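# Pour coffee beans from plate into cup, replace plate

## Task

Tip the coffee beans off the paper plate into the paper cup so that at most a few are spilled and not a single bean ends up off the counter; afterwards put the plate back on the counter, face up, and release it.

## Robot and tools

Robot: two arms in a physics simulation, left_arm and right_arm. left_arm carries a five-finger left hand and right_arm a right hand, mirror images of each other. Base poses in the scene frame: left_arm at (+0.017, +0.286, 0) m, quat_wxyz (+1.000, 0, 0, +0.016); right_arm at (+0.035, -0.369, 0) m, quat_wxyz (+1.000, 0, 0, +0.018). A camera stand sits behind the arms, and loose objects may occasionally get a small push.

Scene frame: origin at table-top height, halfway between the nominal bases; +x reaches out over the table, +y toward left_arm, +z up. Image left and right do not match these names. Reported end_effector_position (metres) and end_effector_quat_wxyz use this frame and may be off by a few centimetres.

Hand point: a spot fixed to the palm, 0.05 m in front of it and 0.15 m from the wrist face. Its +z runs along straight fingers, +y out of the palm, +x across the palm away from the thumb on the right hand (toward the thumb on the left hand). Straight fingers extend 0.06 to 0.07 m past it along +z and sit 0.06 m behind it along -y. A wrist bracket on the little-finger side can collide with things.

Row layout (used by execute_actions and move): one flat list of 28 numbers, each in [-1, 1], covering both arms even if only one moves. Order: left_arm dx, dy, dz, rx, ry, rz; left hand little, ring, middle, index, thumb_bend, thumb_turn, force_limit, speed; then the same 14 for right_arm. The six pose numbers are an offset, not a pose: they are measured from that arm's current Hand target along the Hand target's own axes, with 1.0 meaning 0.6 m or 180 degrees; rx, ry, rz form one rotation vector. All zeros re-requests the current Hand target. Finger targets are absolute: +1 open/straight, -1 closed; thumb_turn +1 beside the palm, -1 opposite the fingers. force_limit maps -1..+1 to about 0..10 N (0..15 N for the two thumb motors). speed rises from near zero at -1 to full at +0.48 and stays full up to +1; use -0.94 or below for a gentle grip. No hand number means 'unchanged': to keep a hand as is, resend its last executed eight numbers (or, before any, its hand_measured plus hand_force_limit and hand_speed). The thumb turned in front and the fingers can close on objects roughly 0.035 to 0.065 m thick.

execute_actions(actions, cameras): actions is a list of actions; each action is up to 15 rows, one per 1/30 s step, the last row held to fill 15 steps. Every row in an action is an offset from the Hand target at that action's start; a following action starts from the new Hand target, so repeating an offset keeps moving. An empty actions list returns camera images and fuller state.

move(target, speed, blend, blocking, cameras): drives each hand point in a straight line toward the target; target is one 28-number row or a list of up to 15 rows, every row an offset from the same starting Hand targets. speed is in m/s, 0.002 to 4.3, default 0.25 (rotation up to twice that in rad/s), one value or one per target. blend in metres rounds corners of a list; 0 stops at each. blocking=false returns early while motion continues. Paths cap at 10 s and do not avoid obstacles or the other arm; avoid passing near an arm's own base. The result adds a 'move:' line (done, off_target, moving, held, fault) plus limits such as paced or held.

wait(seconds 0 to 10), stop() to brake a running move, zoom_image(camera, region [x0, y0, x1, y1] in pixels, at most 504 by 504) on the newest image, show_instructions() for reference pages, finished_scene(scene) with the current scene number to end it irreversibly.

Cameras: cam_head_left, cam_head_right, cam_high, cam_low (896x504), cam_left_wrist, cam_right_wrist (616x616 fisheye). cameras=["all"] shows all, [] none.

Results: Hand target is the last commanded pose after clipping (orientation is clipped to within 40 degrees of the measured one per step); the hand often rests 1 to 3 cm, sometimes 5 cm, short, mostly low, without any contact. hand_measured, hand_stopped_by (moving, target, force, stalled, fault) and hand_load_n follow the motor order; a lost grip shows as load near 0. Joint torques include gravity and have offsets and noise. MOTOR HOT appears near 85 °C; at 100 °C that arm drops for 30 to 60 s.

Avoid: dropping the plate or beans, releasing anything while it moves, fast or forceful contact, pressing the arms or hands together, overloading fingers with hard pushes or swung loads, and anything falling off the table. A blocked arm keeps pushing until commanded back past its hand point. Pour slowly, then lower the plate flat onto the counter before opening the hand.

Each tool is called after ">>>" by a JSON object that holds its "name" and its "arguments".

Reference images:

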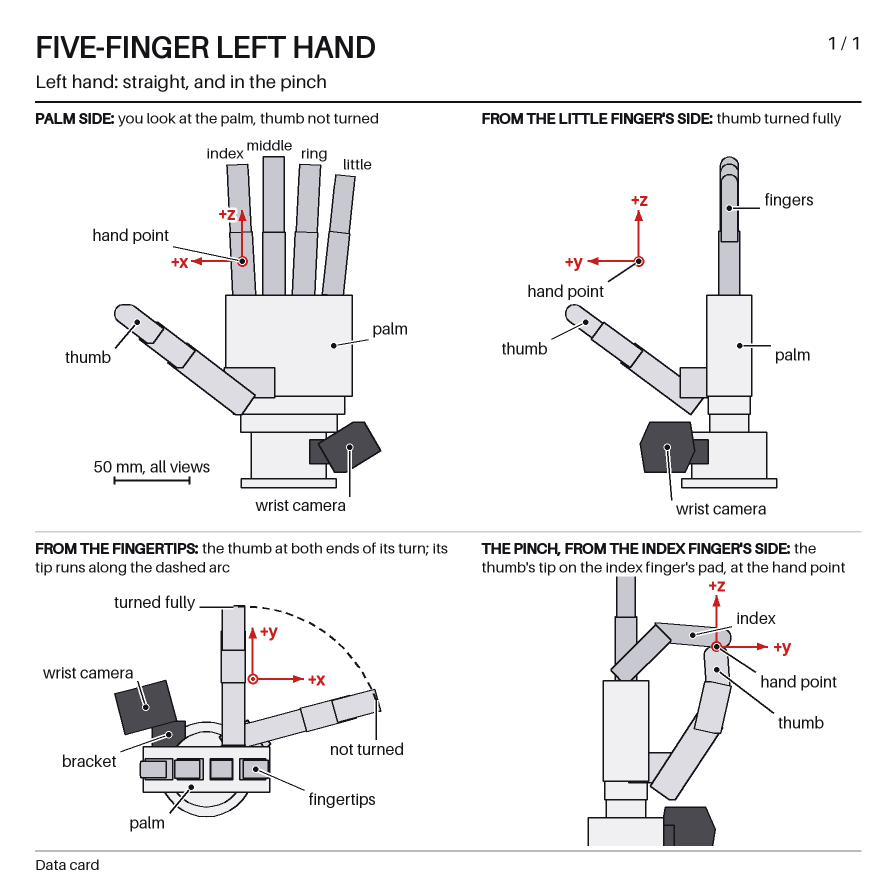

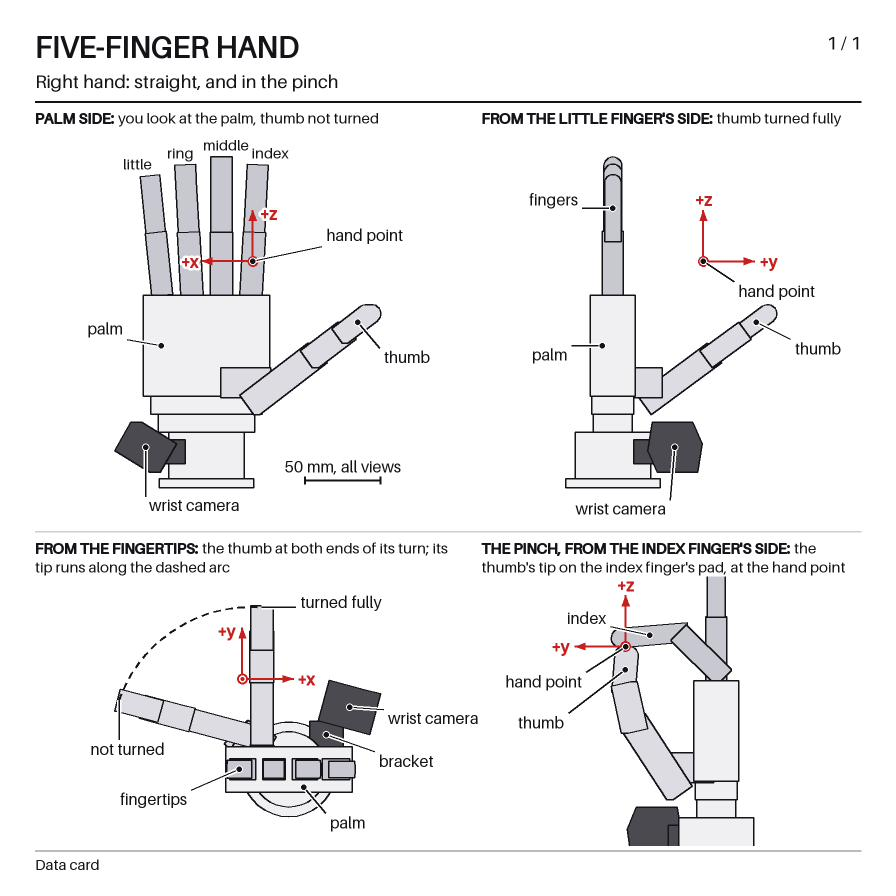

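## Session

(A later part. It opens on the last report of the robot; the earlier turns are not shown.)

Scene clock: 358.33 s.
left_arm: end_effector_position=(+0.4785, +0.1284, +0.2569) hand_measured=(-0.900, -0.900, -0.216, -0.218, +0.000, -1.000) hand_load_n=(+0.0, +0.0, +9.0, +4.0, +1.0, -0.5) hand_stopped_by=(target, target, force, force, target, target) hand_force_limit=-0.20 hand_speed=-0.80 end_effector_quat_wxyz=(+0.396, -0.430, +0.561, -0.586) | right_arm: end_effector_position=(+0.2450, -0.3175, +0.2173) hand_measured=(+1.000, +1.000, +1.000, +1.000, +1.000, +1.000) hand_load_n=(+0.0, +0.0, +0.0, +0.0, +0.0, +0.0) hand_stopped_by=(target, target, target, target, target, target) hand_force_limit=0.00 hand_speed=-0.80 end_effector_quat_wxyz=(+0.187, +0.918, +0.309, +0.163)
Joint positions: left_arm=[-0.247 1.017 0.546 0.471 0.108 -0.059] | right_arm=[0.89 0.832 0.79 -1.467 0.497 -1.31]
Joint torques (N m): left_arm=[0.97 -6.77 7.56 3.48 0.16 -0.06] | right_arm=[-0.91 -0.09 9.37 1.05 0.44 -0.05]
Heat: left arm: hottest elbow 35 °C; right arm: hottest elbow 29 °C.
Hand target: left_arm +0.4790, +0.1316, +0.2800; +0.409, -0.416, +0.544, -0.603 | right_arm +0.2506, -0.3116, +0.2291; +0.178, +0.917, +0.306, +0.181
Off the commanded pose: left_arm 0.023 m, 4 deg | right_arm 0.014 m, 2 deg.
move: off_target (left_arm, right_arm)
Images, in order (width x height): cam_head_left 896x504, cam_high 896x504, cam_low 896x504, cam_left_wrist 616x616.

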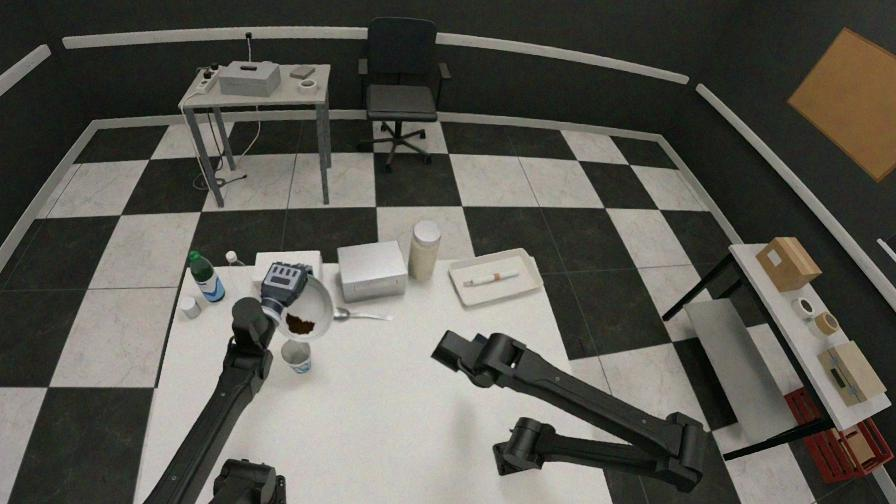

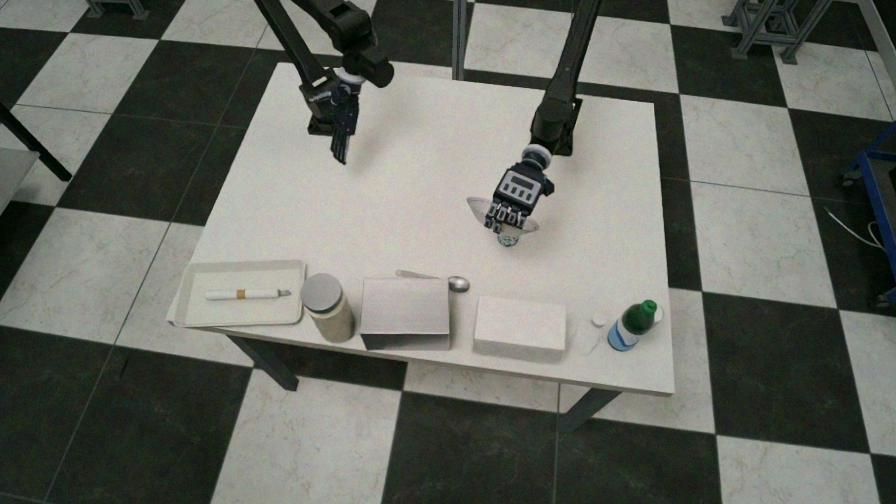

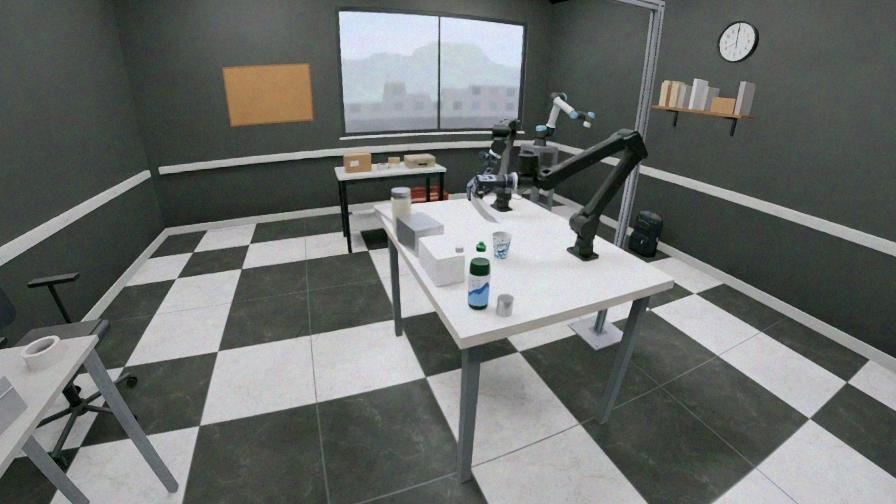

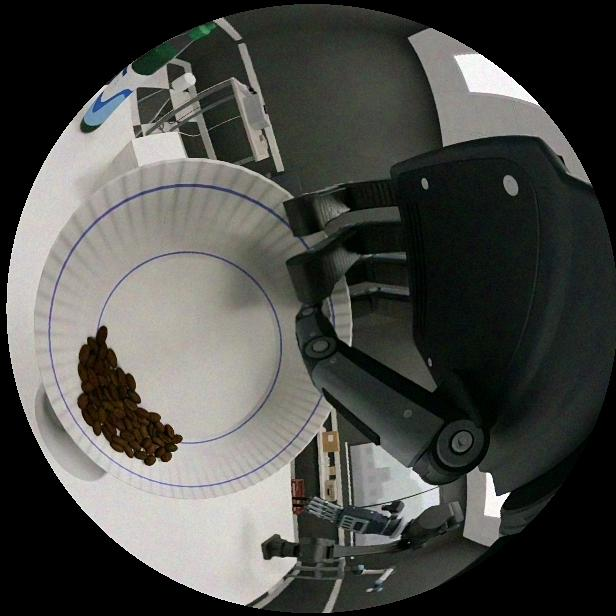

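>>> {"name": "move", "arguments": {"target": [0.0003,-0.0147,-0.0463,0.0527,0.0030,-0.0006,-0.9,-0.9,-0.3,-0.3,0,-1,-0.2,-0.8,0,0,0,0,0,0,1,1,1,1,1,1,0,-0.8], "cameras": ["cam_head_left","cam_high","cam_low","cam_left_wrist"], "speed": 0.05}}

>>> {"name": "zoom_image", "arguments": {"camera": "cam_left_wrist", "region": [16, 120, 436, 540]}}

>>> {"name": "zoom_image", "arguments": {"camera": "cam_high", "region": [440, 150, 580, 260]}}

>>> {"name": "zoom_image", "arguments": {"camera": "cam_head_left", "region": [230, 230, 370, 390]}}

Scene clock: 378.40 s.
left_arm: end_effector_position=(+0.4509, +0.1310, +0.2652) hand_measured=(-0.900, -0.900, -0.216, -0.218, +0.000, -1.000) hand_load_n=(+0.0, +0.0, +9.0, +4.0, +1.0, -0.5) hand_stopped_by=(target, target, force, force, target, target) hand_force_limit=-0.20 hand_speed=-0.80 end_effector_quat_wxyz=(-0.420, +0.388, -0.516, +0.638) | right_arm: end_effector_position=(+0.2450, -0.3175, +0.2173) hand_measured=(+1.000, +1.000, +1.000, +1.000, +1.000, +1.000) hand_load_n=(+0.0, +0.0, +0.0, +0.0, +0.0, +0.0) hand_stopped_by=(target, target, target, target, target, target) hand_force_limit=0.00 hand_speed=-0.80 end_effector_quat_wxyz=(+0.187, +0.918, +0.309, +0.163)
Joint positions: left_arm=[-0.24 0.977 0.411 0.735 0.133 -0.086] | right_arm=[0.89 0.832 0.79 -1.467 0.497 -1.31]
Joint torques (N m): left_arm=[0.97 -5.42 7.2 3.37 0.14 -0.06] | right_arm=[-1.32 -0.32 9.39 1.09 0.44 -0.06]
Heat: left arm: hottest elbow 33 °C; right arm: hottest elbow 29 °C.
Hand target: left_arm +0.4522, +0.1408, +0.2870; -0.439, +0.379, -0.494, +0.648 | right_arm +0.2506, -0.3116, +0.2291; +0.178, +0.917, +0.306, +0.181
Off the commanded pose: left_arm 0.024 m, 4 deg | right_arm 0.014 m, 2 deg.
move: off_target (left_arm, right_arm)
Images, in order (width x height): cam_head_left 896x504, cam_high 896x504, cam_low 896x504, cam_left_wrist 616x616.

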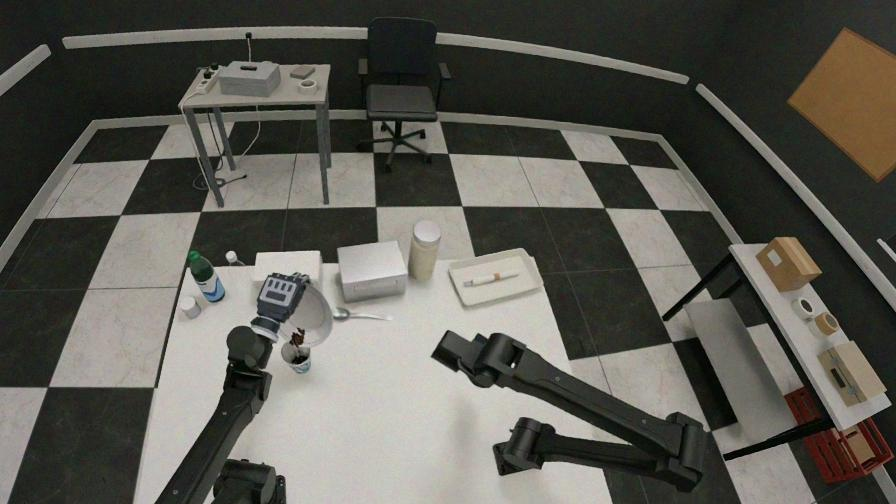

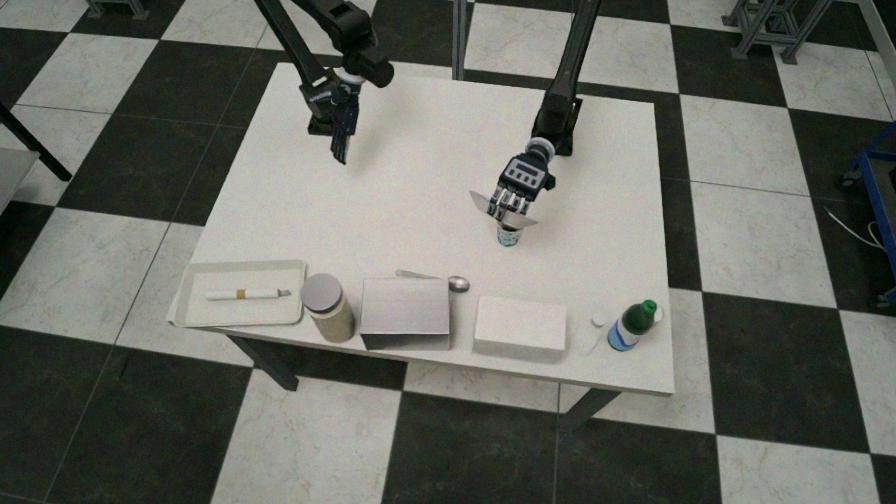

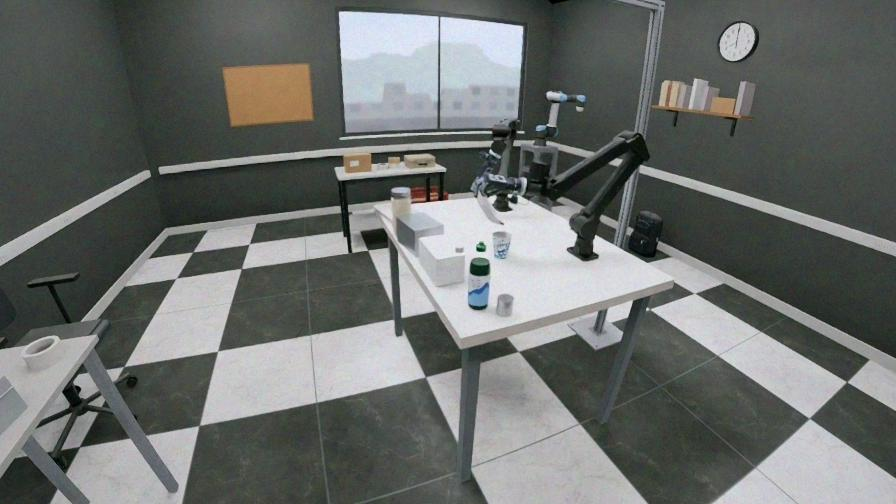

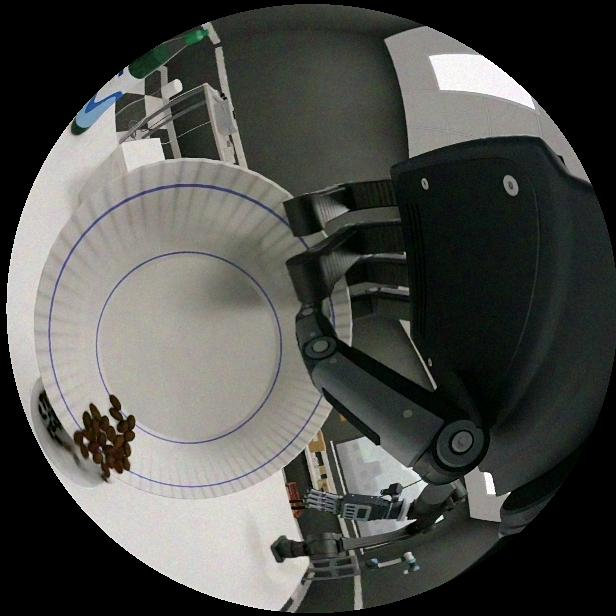

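Scaled by 1.200 from the camera's 616x616 image, which has a finer 880x880 frame.

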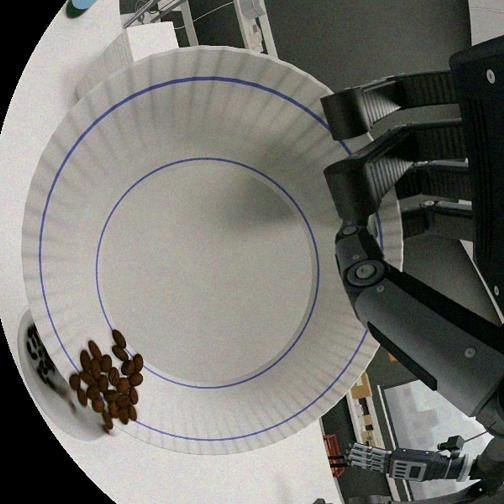

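Scaled by 3.600 from the camera's 896x504 image, which has a finer 1280x720 frame.

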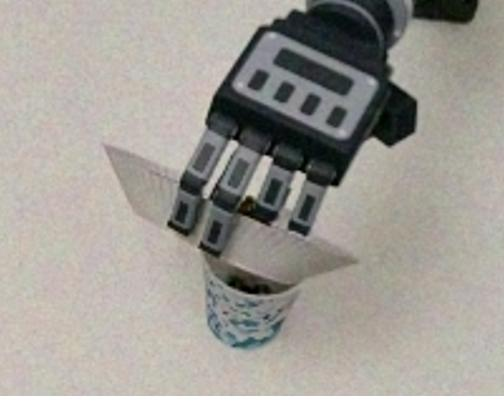

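Scaled by 3.150 from the camera's 896x504 image, which has a finer 1280x720 frame.

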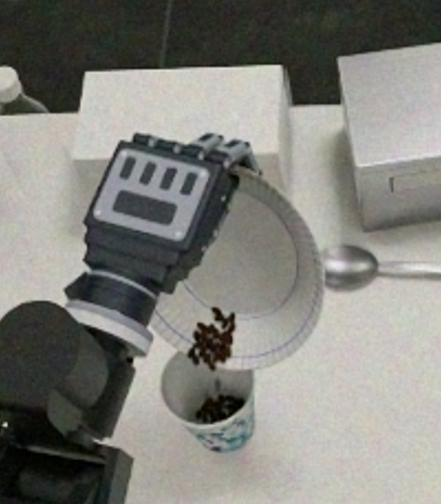

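>>> {"name": "move", "arguments": {"target": [-0.0047,-0.0232,-0.0467,0.0693,0.0040,-0.0008,-0.9,-0.9,-0.3,-0.3,0,-1,-0.2,-0.8,0,0,0,0,0,0,1,1,1,1,1,1,0,-0.8], "cameras": ["cam_head_left","cam_high","cam_low","cam_left_wrist"], "speed": 0.06}}

>>> {"name": "zoom_image", "arguments": {"camera": "cam_left_wrist", "region": [16, 120, 436, 540]}}

>>> {"name": "zoom_image", "arguments": {"camera": "cam_high", "region": [440, 150, 580, 260]}}

>>> {"name": "zoom_image", "arguments": {"camera": "cam_head_left", "region": [230, 230, 370, 390]}}

Scene clock: 395.83 s.
left_arm: end_effector_position=(+0.4210, +0.1452, +0.2856) hand_measured=(-0.900, -0.900, -0.216, -0.218, +0.000, -1.000) hand_load_n=(+0.0, +0.0, +9.0, +3.5, +1.5, -0.5) hand_stopped_by=(target, target, force, force, target, target) hand_force_limit=-0.20 hand_speed=-0.80 end_effector_quat_wxyz=(-0.461, +0.329, -0.436, +0.699) | right_arm: end_effector_position=(+0.2450, -0.3175, +0.2173) hand_measured=(+1.000, +1.000, +1.000, +1.000, +1.000, +1.000) hand_load_n=(+0.0, +0.0, +0.0, +0.0, +0.0, +0.0) hand_stopped_by=(target, target, target, target, target, target) hand_force_limit=0.00 hand_speed=-0.80 end_effector_quat_wxyz=(+0.187, +0.918, +0.309, +0.163)
Joint positions: left_arm=[-0.208 1.017 0.275 1.163 0.151 -0.13] | right_arm=[0.89 0.832 0.79 -1.467 0.497 -1.31]
Joint torques (N m): left_arm=[1.26 -1.96 6.22 3.02 0.12 -0.05] | right_arm=[-1.14 -0.15 9.29 1.09 0.44 -0.06]
Heat: left arm: hottest elbow 32 °C; right arm: hottest elbow 29 °C.
Hand target: left_arm +0.4246, +0.1539, +0.2941; -0.473, +0.325, -0.423, +0.701 | right_arm +0.2506, -0.3116, +0.2291; +0.178, +0.917, +0.306, +0.181
Off the commanded pose: left_arm 0.013 m, 2 deg | right_arm 0.014 m, 2 deg.
move: off_target (left_arm, right_arm)
Images, in order (width x height): cam_head_left 896x504, cam_high 896x504, cam_low 896x504, cam_left_wrist 616x616.

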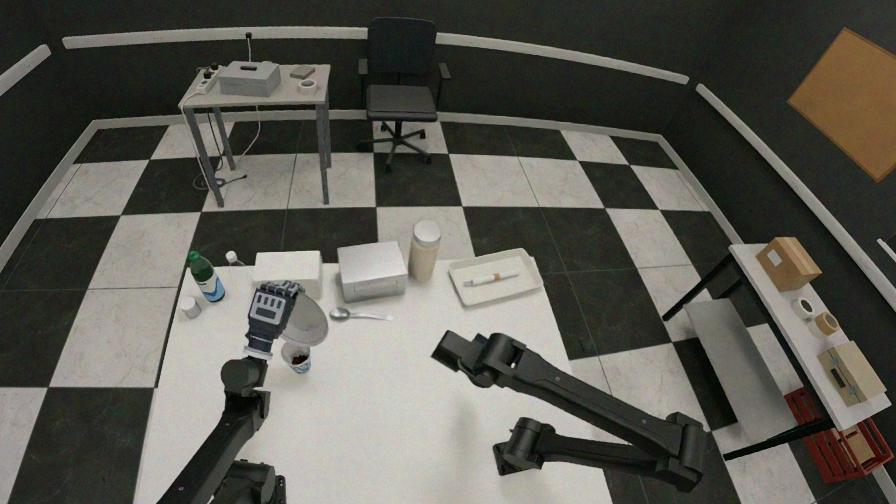

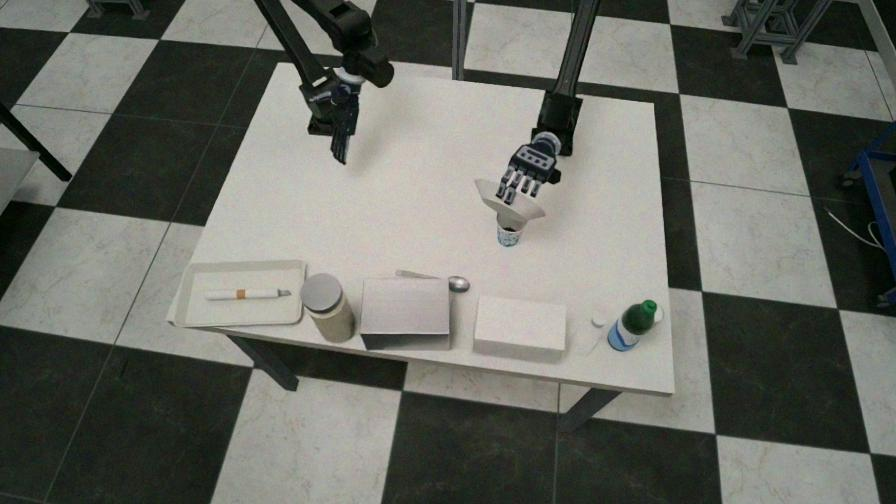

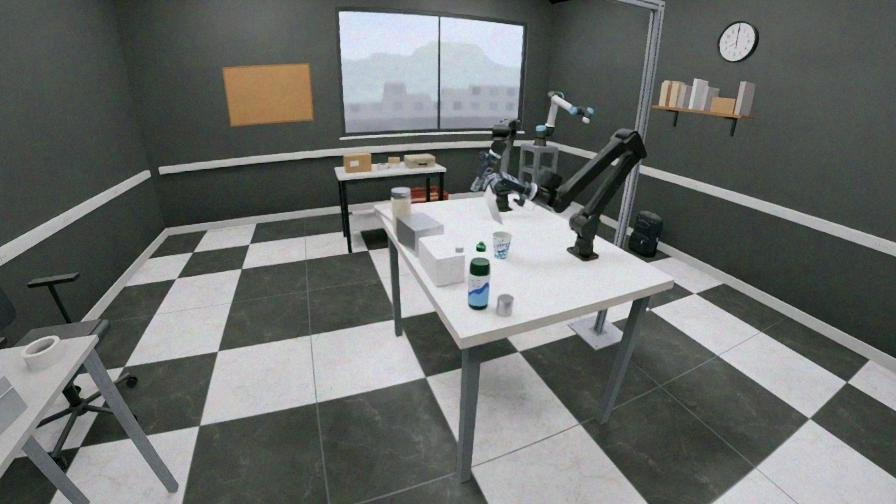

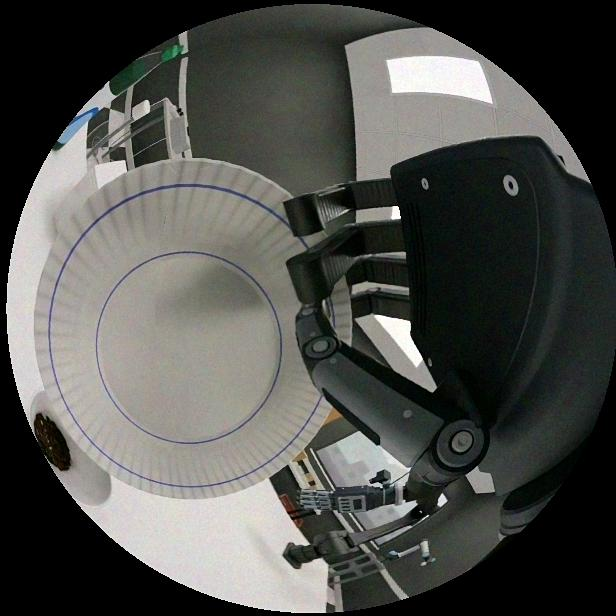

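Scaled by 1.200 from the camera's 616x616 image, which has a finer 880x880 frame.

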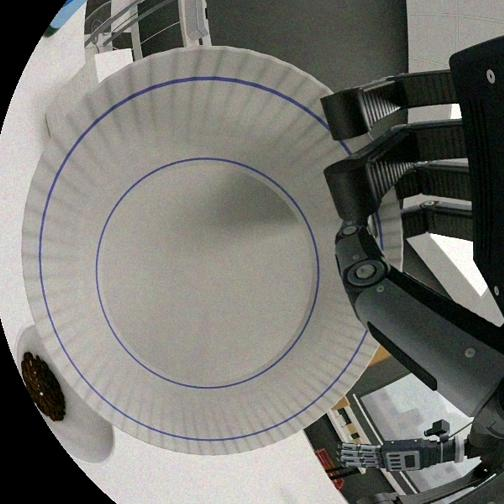

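Scaled by 3.600 from the camera's 896x504 image, which has a finer 1280x720 frame.

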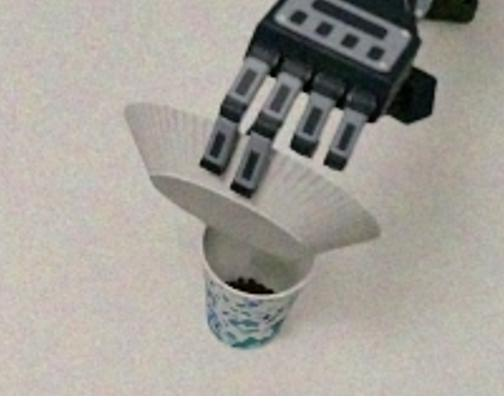

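Scaled by 3.150 from the camera's 896x504 image, which has a finer 1280x720 frame.

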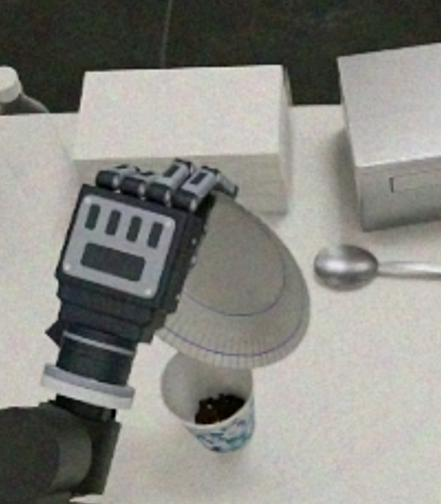

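>>> {"name": "move", "arguments": {"target": [[0.0055,-0.0900,0.0431,0,0,0,-0.9,-0.9,-0.3,-0.3,0,-1,-0.2,-0.8,0,0,0,0,0,0,1,1,1,1,1,1,0,-0.8],[-0.3387,0.1267,-0.3132,-0.4482,-0.2373,-0.0541,-0.9,-0.9,-0.3,-0.3,0,-1,-0.2,-0.8,0,0,0,0,0,0,1,1,1,1,1,1,0,-0.8],[-0.3480,0.2790,-0.3862,-0.4482,-0.2373,-0.0541,-0.9,-0.9,-0.3,-0.3,0,-1,-0.2,-0.8,0,0,0,0,0,0,1,1,1,1,1,1,0,-0.8]], "cameras": ["cam_high","cam_low","cam_left_wrist"], "speed": [0.2,0.2,0.08], "blend": [0.02,0,0]}}

>>> {"name": "zoom_image", "arguments": {"camera": "cam_low", "region": [480, 200, 600, 300]}}

Scene clock: 426.70 s.
left_arm: end_effector_position=(+0.3547, +0.3773, +0.0297) hand_measured=(-0.900, -0.900, -0.216, -0.218, +0.000, -1.000) hand_load_n=(+0.0, +0.0, +9.0, +4.0, +1.0, -0.5) hand_stopped_by=(target, target, force, force, target, target) hand_force_limit=-0.20 hand_speed=-0.80 end_effector_quat_wxyz=(-0.201, +0.797, -0.551, +0.143) | right_arm: end_effector_position=(+0.2450, -0.3175, +0.2173) hand_measured=(+1.000, +1.000, +1.000, +1.000, +1.000, +1.000) hand_load_n=(+0.0, +0.5, +0.0, +0.0, +0.0, +0.0) hand_stopped_by=(target, target, target, target, target, target) hand_force_limit=0.00 hand_speed=-0.80 end_effector_quat_wxyz=(+0.187, +0.918, +0.309, +0.163)
Joint positions: left_arm=[0.326 1.226 0.625 -0.471 0.005 -0.004] | right_arm=[0.89 0.832 0.79 -1.467 0.497 -1.31]
Joint torques (N m): left_arm=[1.14 -5.66 6.56 2.33 -0.05 0.16] | right_arm=[-0.97 -0.56 9.33 1.07 0.43 -0.06]
Heat: left arm: hottest elbow 32 °C; right arm: hottest elbow 30 °C.
Hand target: left_arm +0.3623, +0.3832, +0.0317; -0.212, +0.792, -0.554, +0.149 | right_arm +0.2506, -0.3116, +0.2291; +0.178, +0.917, +0.306, +0.181
Off the commanded pose: left_arm 0.010 m, 2 deg | right_arm 0.014 m, 2 deg.
move: off_target (right_arm)
Images, in order (width x height): cam_high 896x504, cam_low 896x504, cam_left_wrist 616x616.

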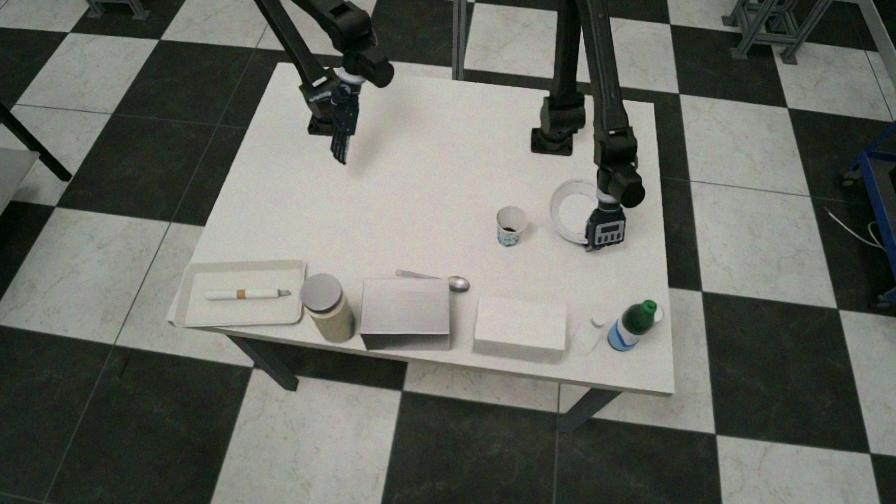

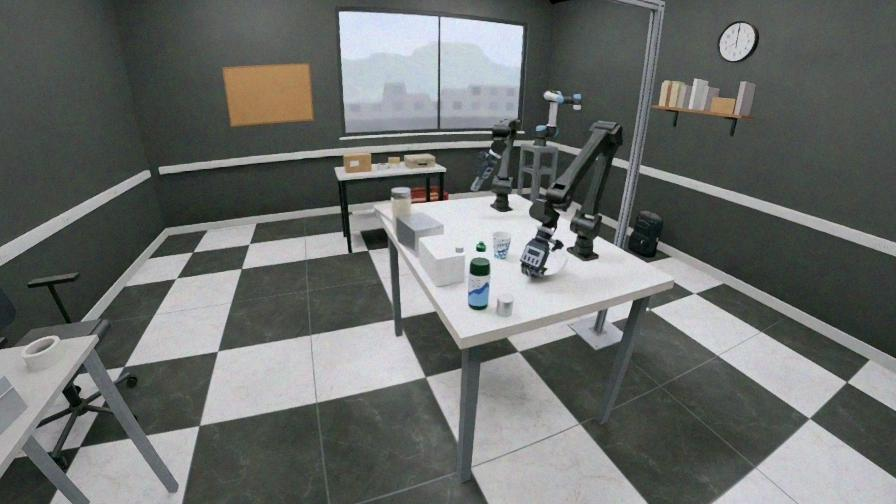

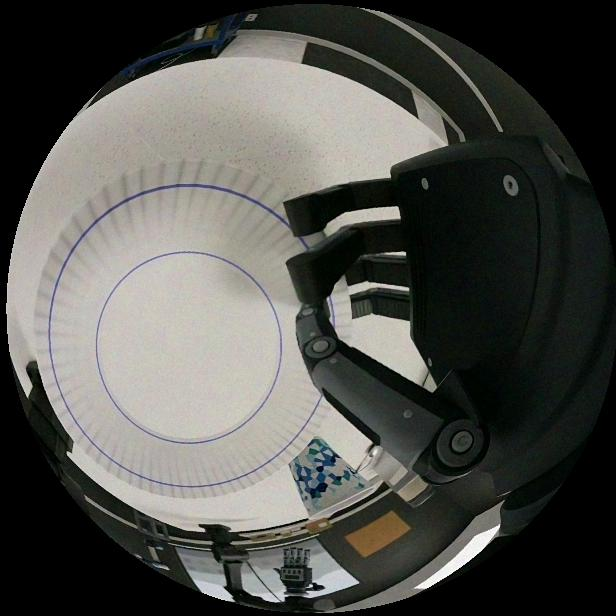

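Scaled by 4.200 from the camera's 896x504 image, which has a finer 1280x720 frame.

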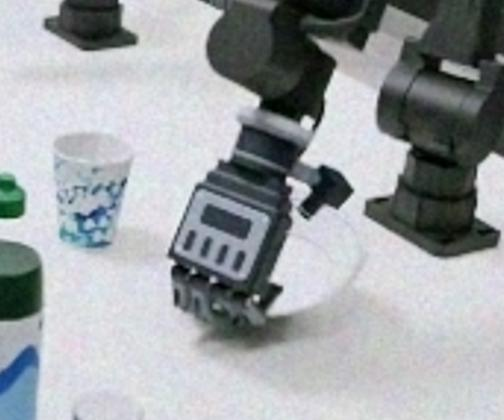

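>>> {"name": "move", "arguments": {"target": [[0,0,0,0,0,0,-0.9,-0.9,0,0,0,-1,-0.2,-0.85,0,0,0,0,0,0,1,1,1,1,1,1,0,-0.8],[0,0,0,0,0,0,-0.9,-0.9,0,0,1,-1,-0.2,-0.5,0,0,0,0,0,0,1,1,1,1,1,1,0,-0.8]], "cameras": ["cam_high","cam_low","cam_left_wrist"], "speed": 0.05}}

Scene clock: 438.73 s.
left_arm: end_effector_position=(+0.3543, +0.3769, +0.0296) hand_measured=(-0.900, -0.900, +0.000, +0.000, +1.000, -1.000) hand_load_n=(+0.0, +0.0, -2.5, +0.0, +0.0, +0.0) hand_stopped_by=(target, target, target, target, target, target) hand_force_limit=-0.20 hand_speed=-0.50 end_effector_quat_wxyz=(-0.200, +0.796, -0.552, +0.143) | right_arm: end_effector_position=(+0.2450, -0.3175, +0.2173) hand_measured=(+1.000, +1.000, +1.000, +1.000, +1.000, +1.000) hand_load_n=(+0.0, +0.0, +0.0, +0.0, +0.0, +0.0) hand_stopped_by=(target, target, target, target, target, target) hand_force_limit=0.00 hand_speed=-0.80 end_effector_quat_wxyz=(+0.187, +0.918, +0.309, +0.163)
Joint positions: left_arm=[0.326 1.226 0.625 -0.472 0.007 -0.003] | right_arm=[0.89 0.832 0.79 -1.467 0.497 -1.31]
Joint torques (N m): left_arm=[0.97 -5.71 6.61 2.35 -0.04 0.13] | right_arm=[-1.03 0.03 9.29 1.07 0.43 -0.05]
Heat: left arm: hottest elbow 31 °C; right arm: hottest elbow 30 °C.
Hand target: left_arm +0.3623, +0.3832, +0.0317; -0.212, +0.792, -0.554, +0.149 | right_arm +0.2506, -0.3116, +0.2291; +0.178, +0.917, +0.306, +0.181
Off the commanded pose: left_arm 0.010 m, 2 deg | right_arm 0.014 m, 2 deg.
move: off_target (right_arm)
Images, in order (width x height): cam_high 896x504, cam_low 896x504, cam_left_wrist 616x616.

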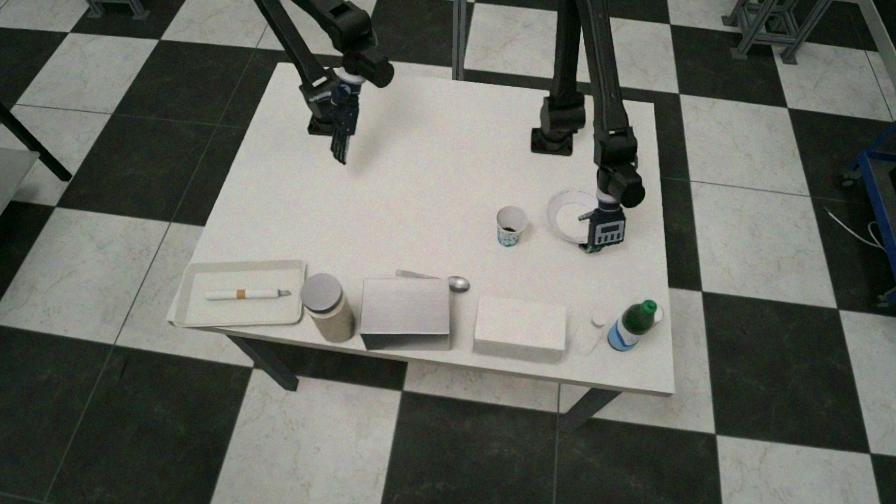

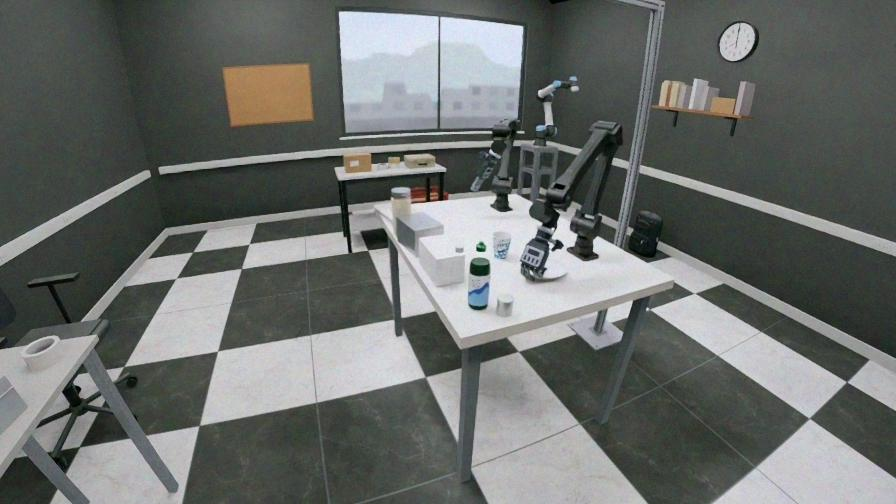

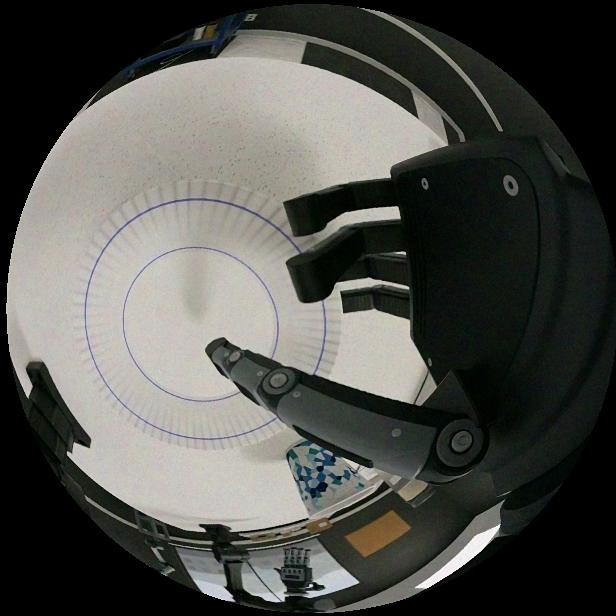

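>>> {"name": "move", "arguments": {"target": [[-0.0013,-0.0622,0.0320,0,0,0,-0.9,-0.9,0,0,1,-1,-0.2,-0.5,0,0,0,0,0,0,1,1,1,1,1,1,0,-0.8],[-0.0013,-0.1607,-0.1382,0,0,0,-0.9,-0.9,0,0,1,-1,-0.2,-0.5,0,0,0,0,0,0,1,1,1,1,1,1,0,-0.8]], "cameras": ["cam_head_left","cam_high","cam_low","cam_left_wrist"], "speed": [0.06,0.12]}}

>>> {"name": "zoom_image", "arguments": {"camera": "cam_high", "region": [460, 160, 660, 280]}}

Scene clock: 447.70 s.
left_arm: end_effector_position=(+0.3835, +0.3857, +0.1195) hand_measured=(-0.900, -0.900, +0.000, +0.000, +1.000, -1.000) hand_load_n=(+0.0, +0.0, +0.0, +0.0, +0.0, +0.0) hand_stopped_by=(target, target, target, target, target, target) hand_force_limit=-0.20 hand_speed=-0.50 end_effector_quat_wxyz=(-0.179, +0.800, -0.557, +0.133) | right_arm: end_effector_position=(+0.2450, -0.3175, +0.2173) hand_measured=(+1.000, +1.000, +1.000, +1.000, +1.000, +1.000) hand_load_n=(+0.0, +0.0, +0.0, +0.0, +0.0, +0.0) hand_stopped_by=(target, target, target, target, target, target) hand_force_limit=0.00 hand_speed=-0.80 end_effector_quat_wxyz=(+0.187, +0.918, +0.309, +0.163)
Joint positions: left_arm=[0.324 1.216 0.89 -0.794 0.014 -0.001] | right_arm=[0.89 0.832 0.79 -1.467 0.497 -1.31]
Joint torques (N m): left_arm=[0.97 -9.29 10.77 0.85 -0.03 0.12] | right_arm=[-1.2 -0.09 9.29 1.07 0.43 -0.07]
Heat: left arm: hottest elbow 32 °C; right arm: hottest elbow 30 °C.
Hand target: left_arm +0.4015, +0.3984, +0.1517; -0.212, +0.792, -0.554, +0.149 | right_arm +0.2506, -0.3116, +0.2291; +0.178, +0.917, +0.306, +0.181
Off the commanded pose: left_arm 0.039 m, 4 deg | right_arm 0.014 m, 2 deg.
move: off_target (left_arm, right_arm)
Images, in order (width x height): cam_head_left 896x504, cam_high 896x504, cam_low 896x504, cam_left_wrist 616x616.

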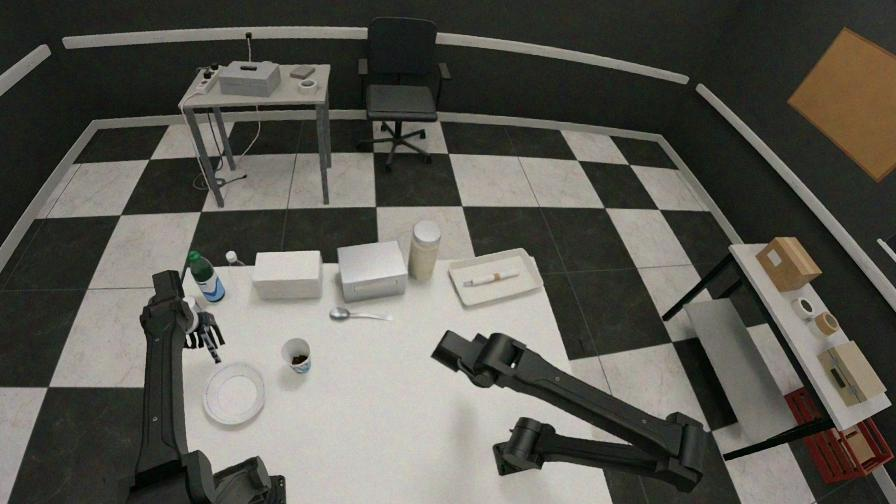

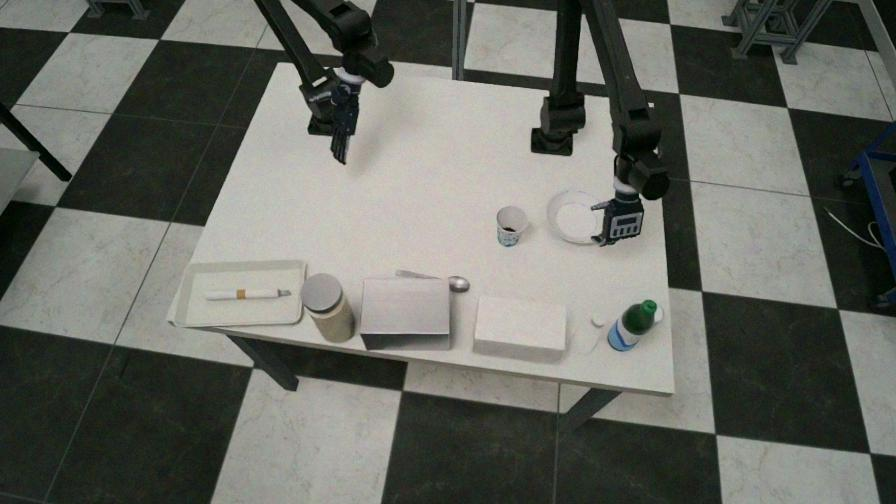

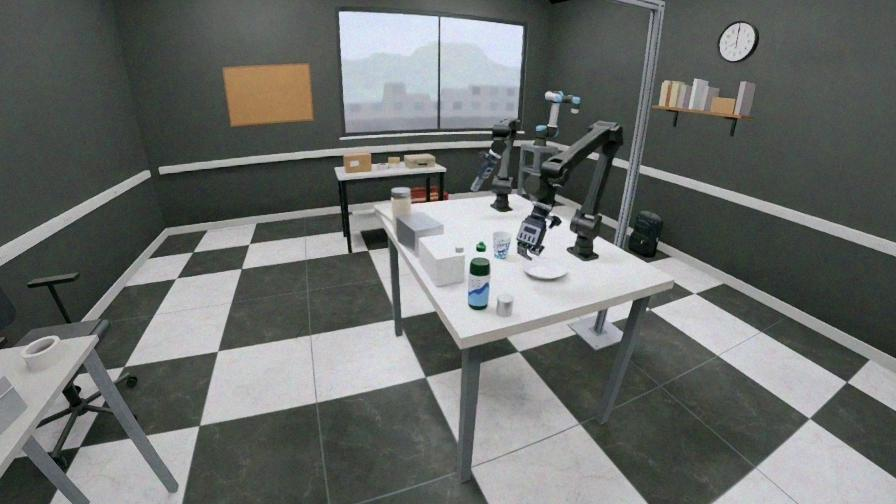

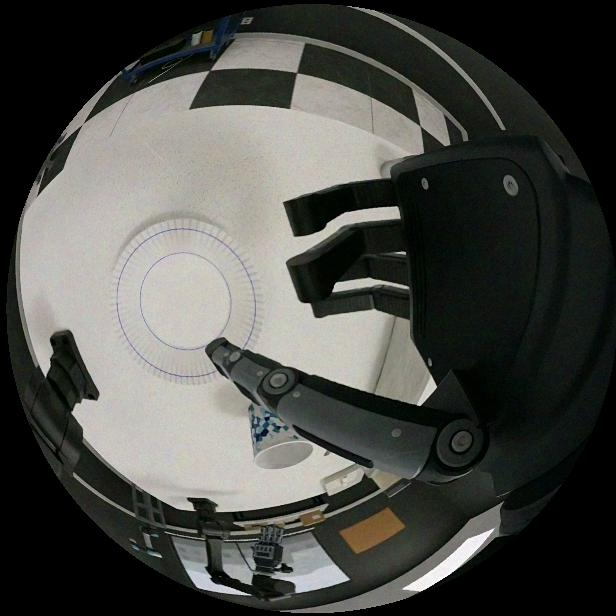

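Scaled by 2.520 from the camera's 896x504 image, which has a finer 1280x720 frame.

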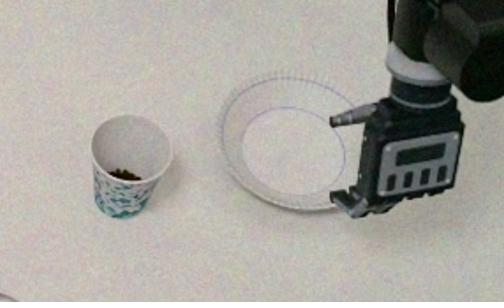

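The beans are in the cup, the plate is flat and right way up on the counter, and the hand is clear of it.

>>> {"name": "finished_scene", "arguments": {"scene": 2}}

The scene is finished: the task was done.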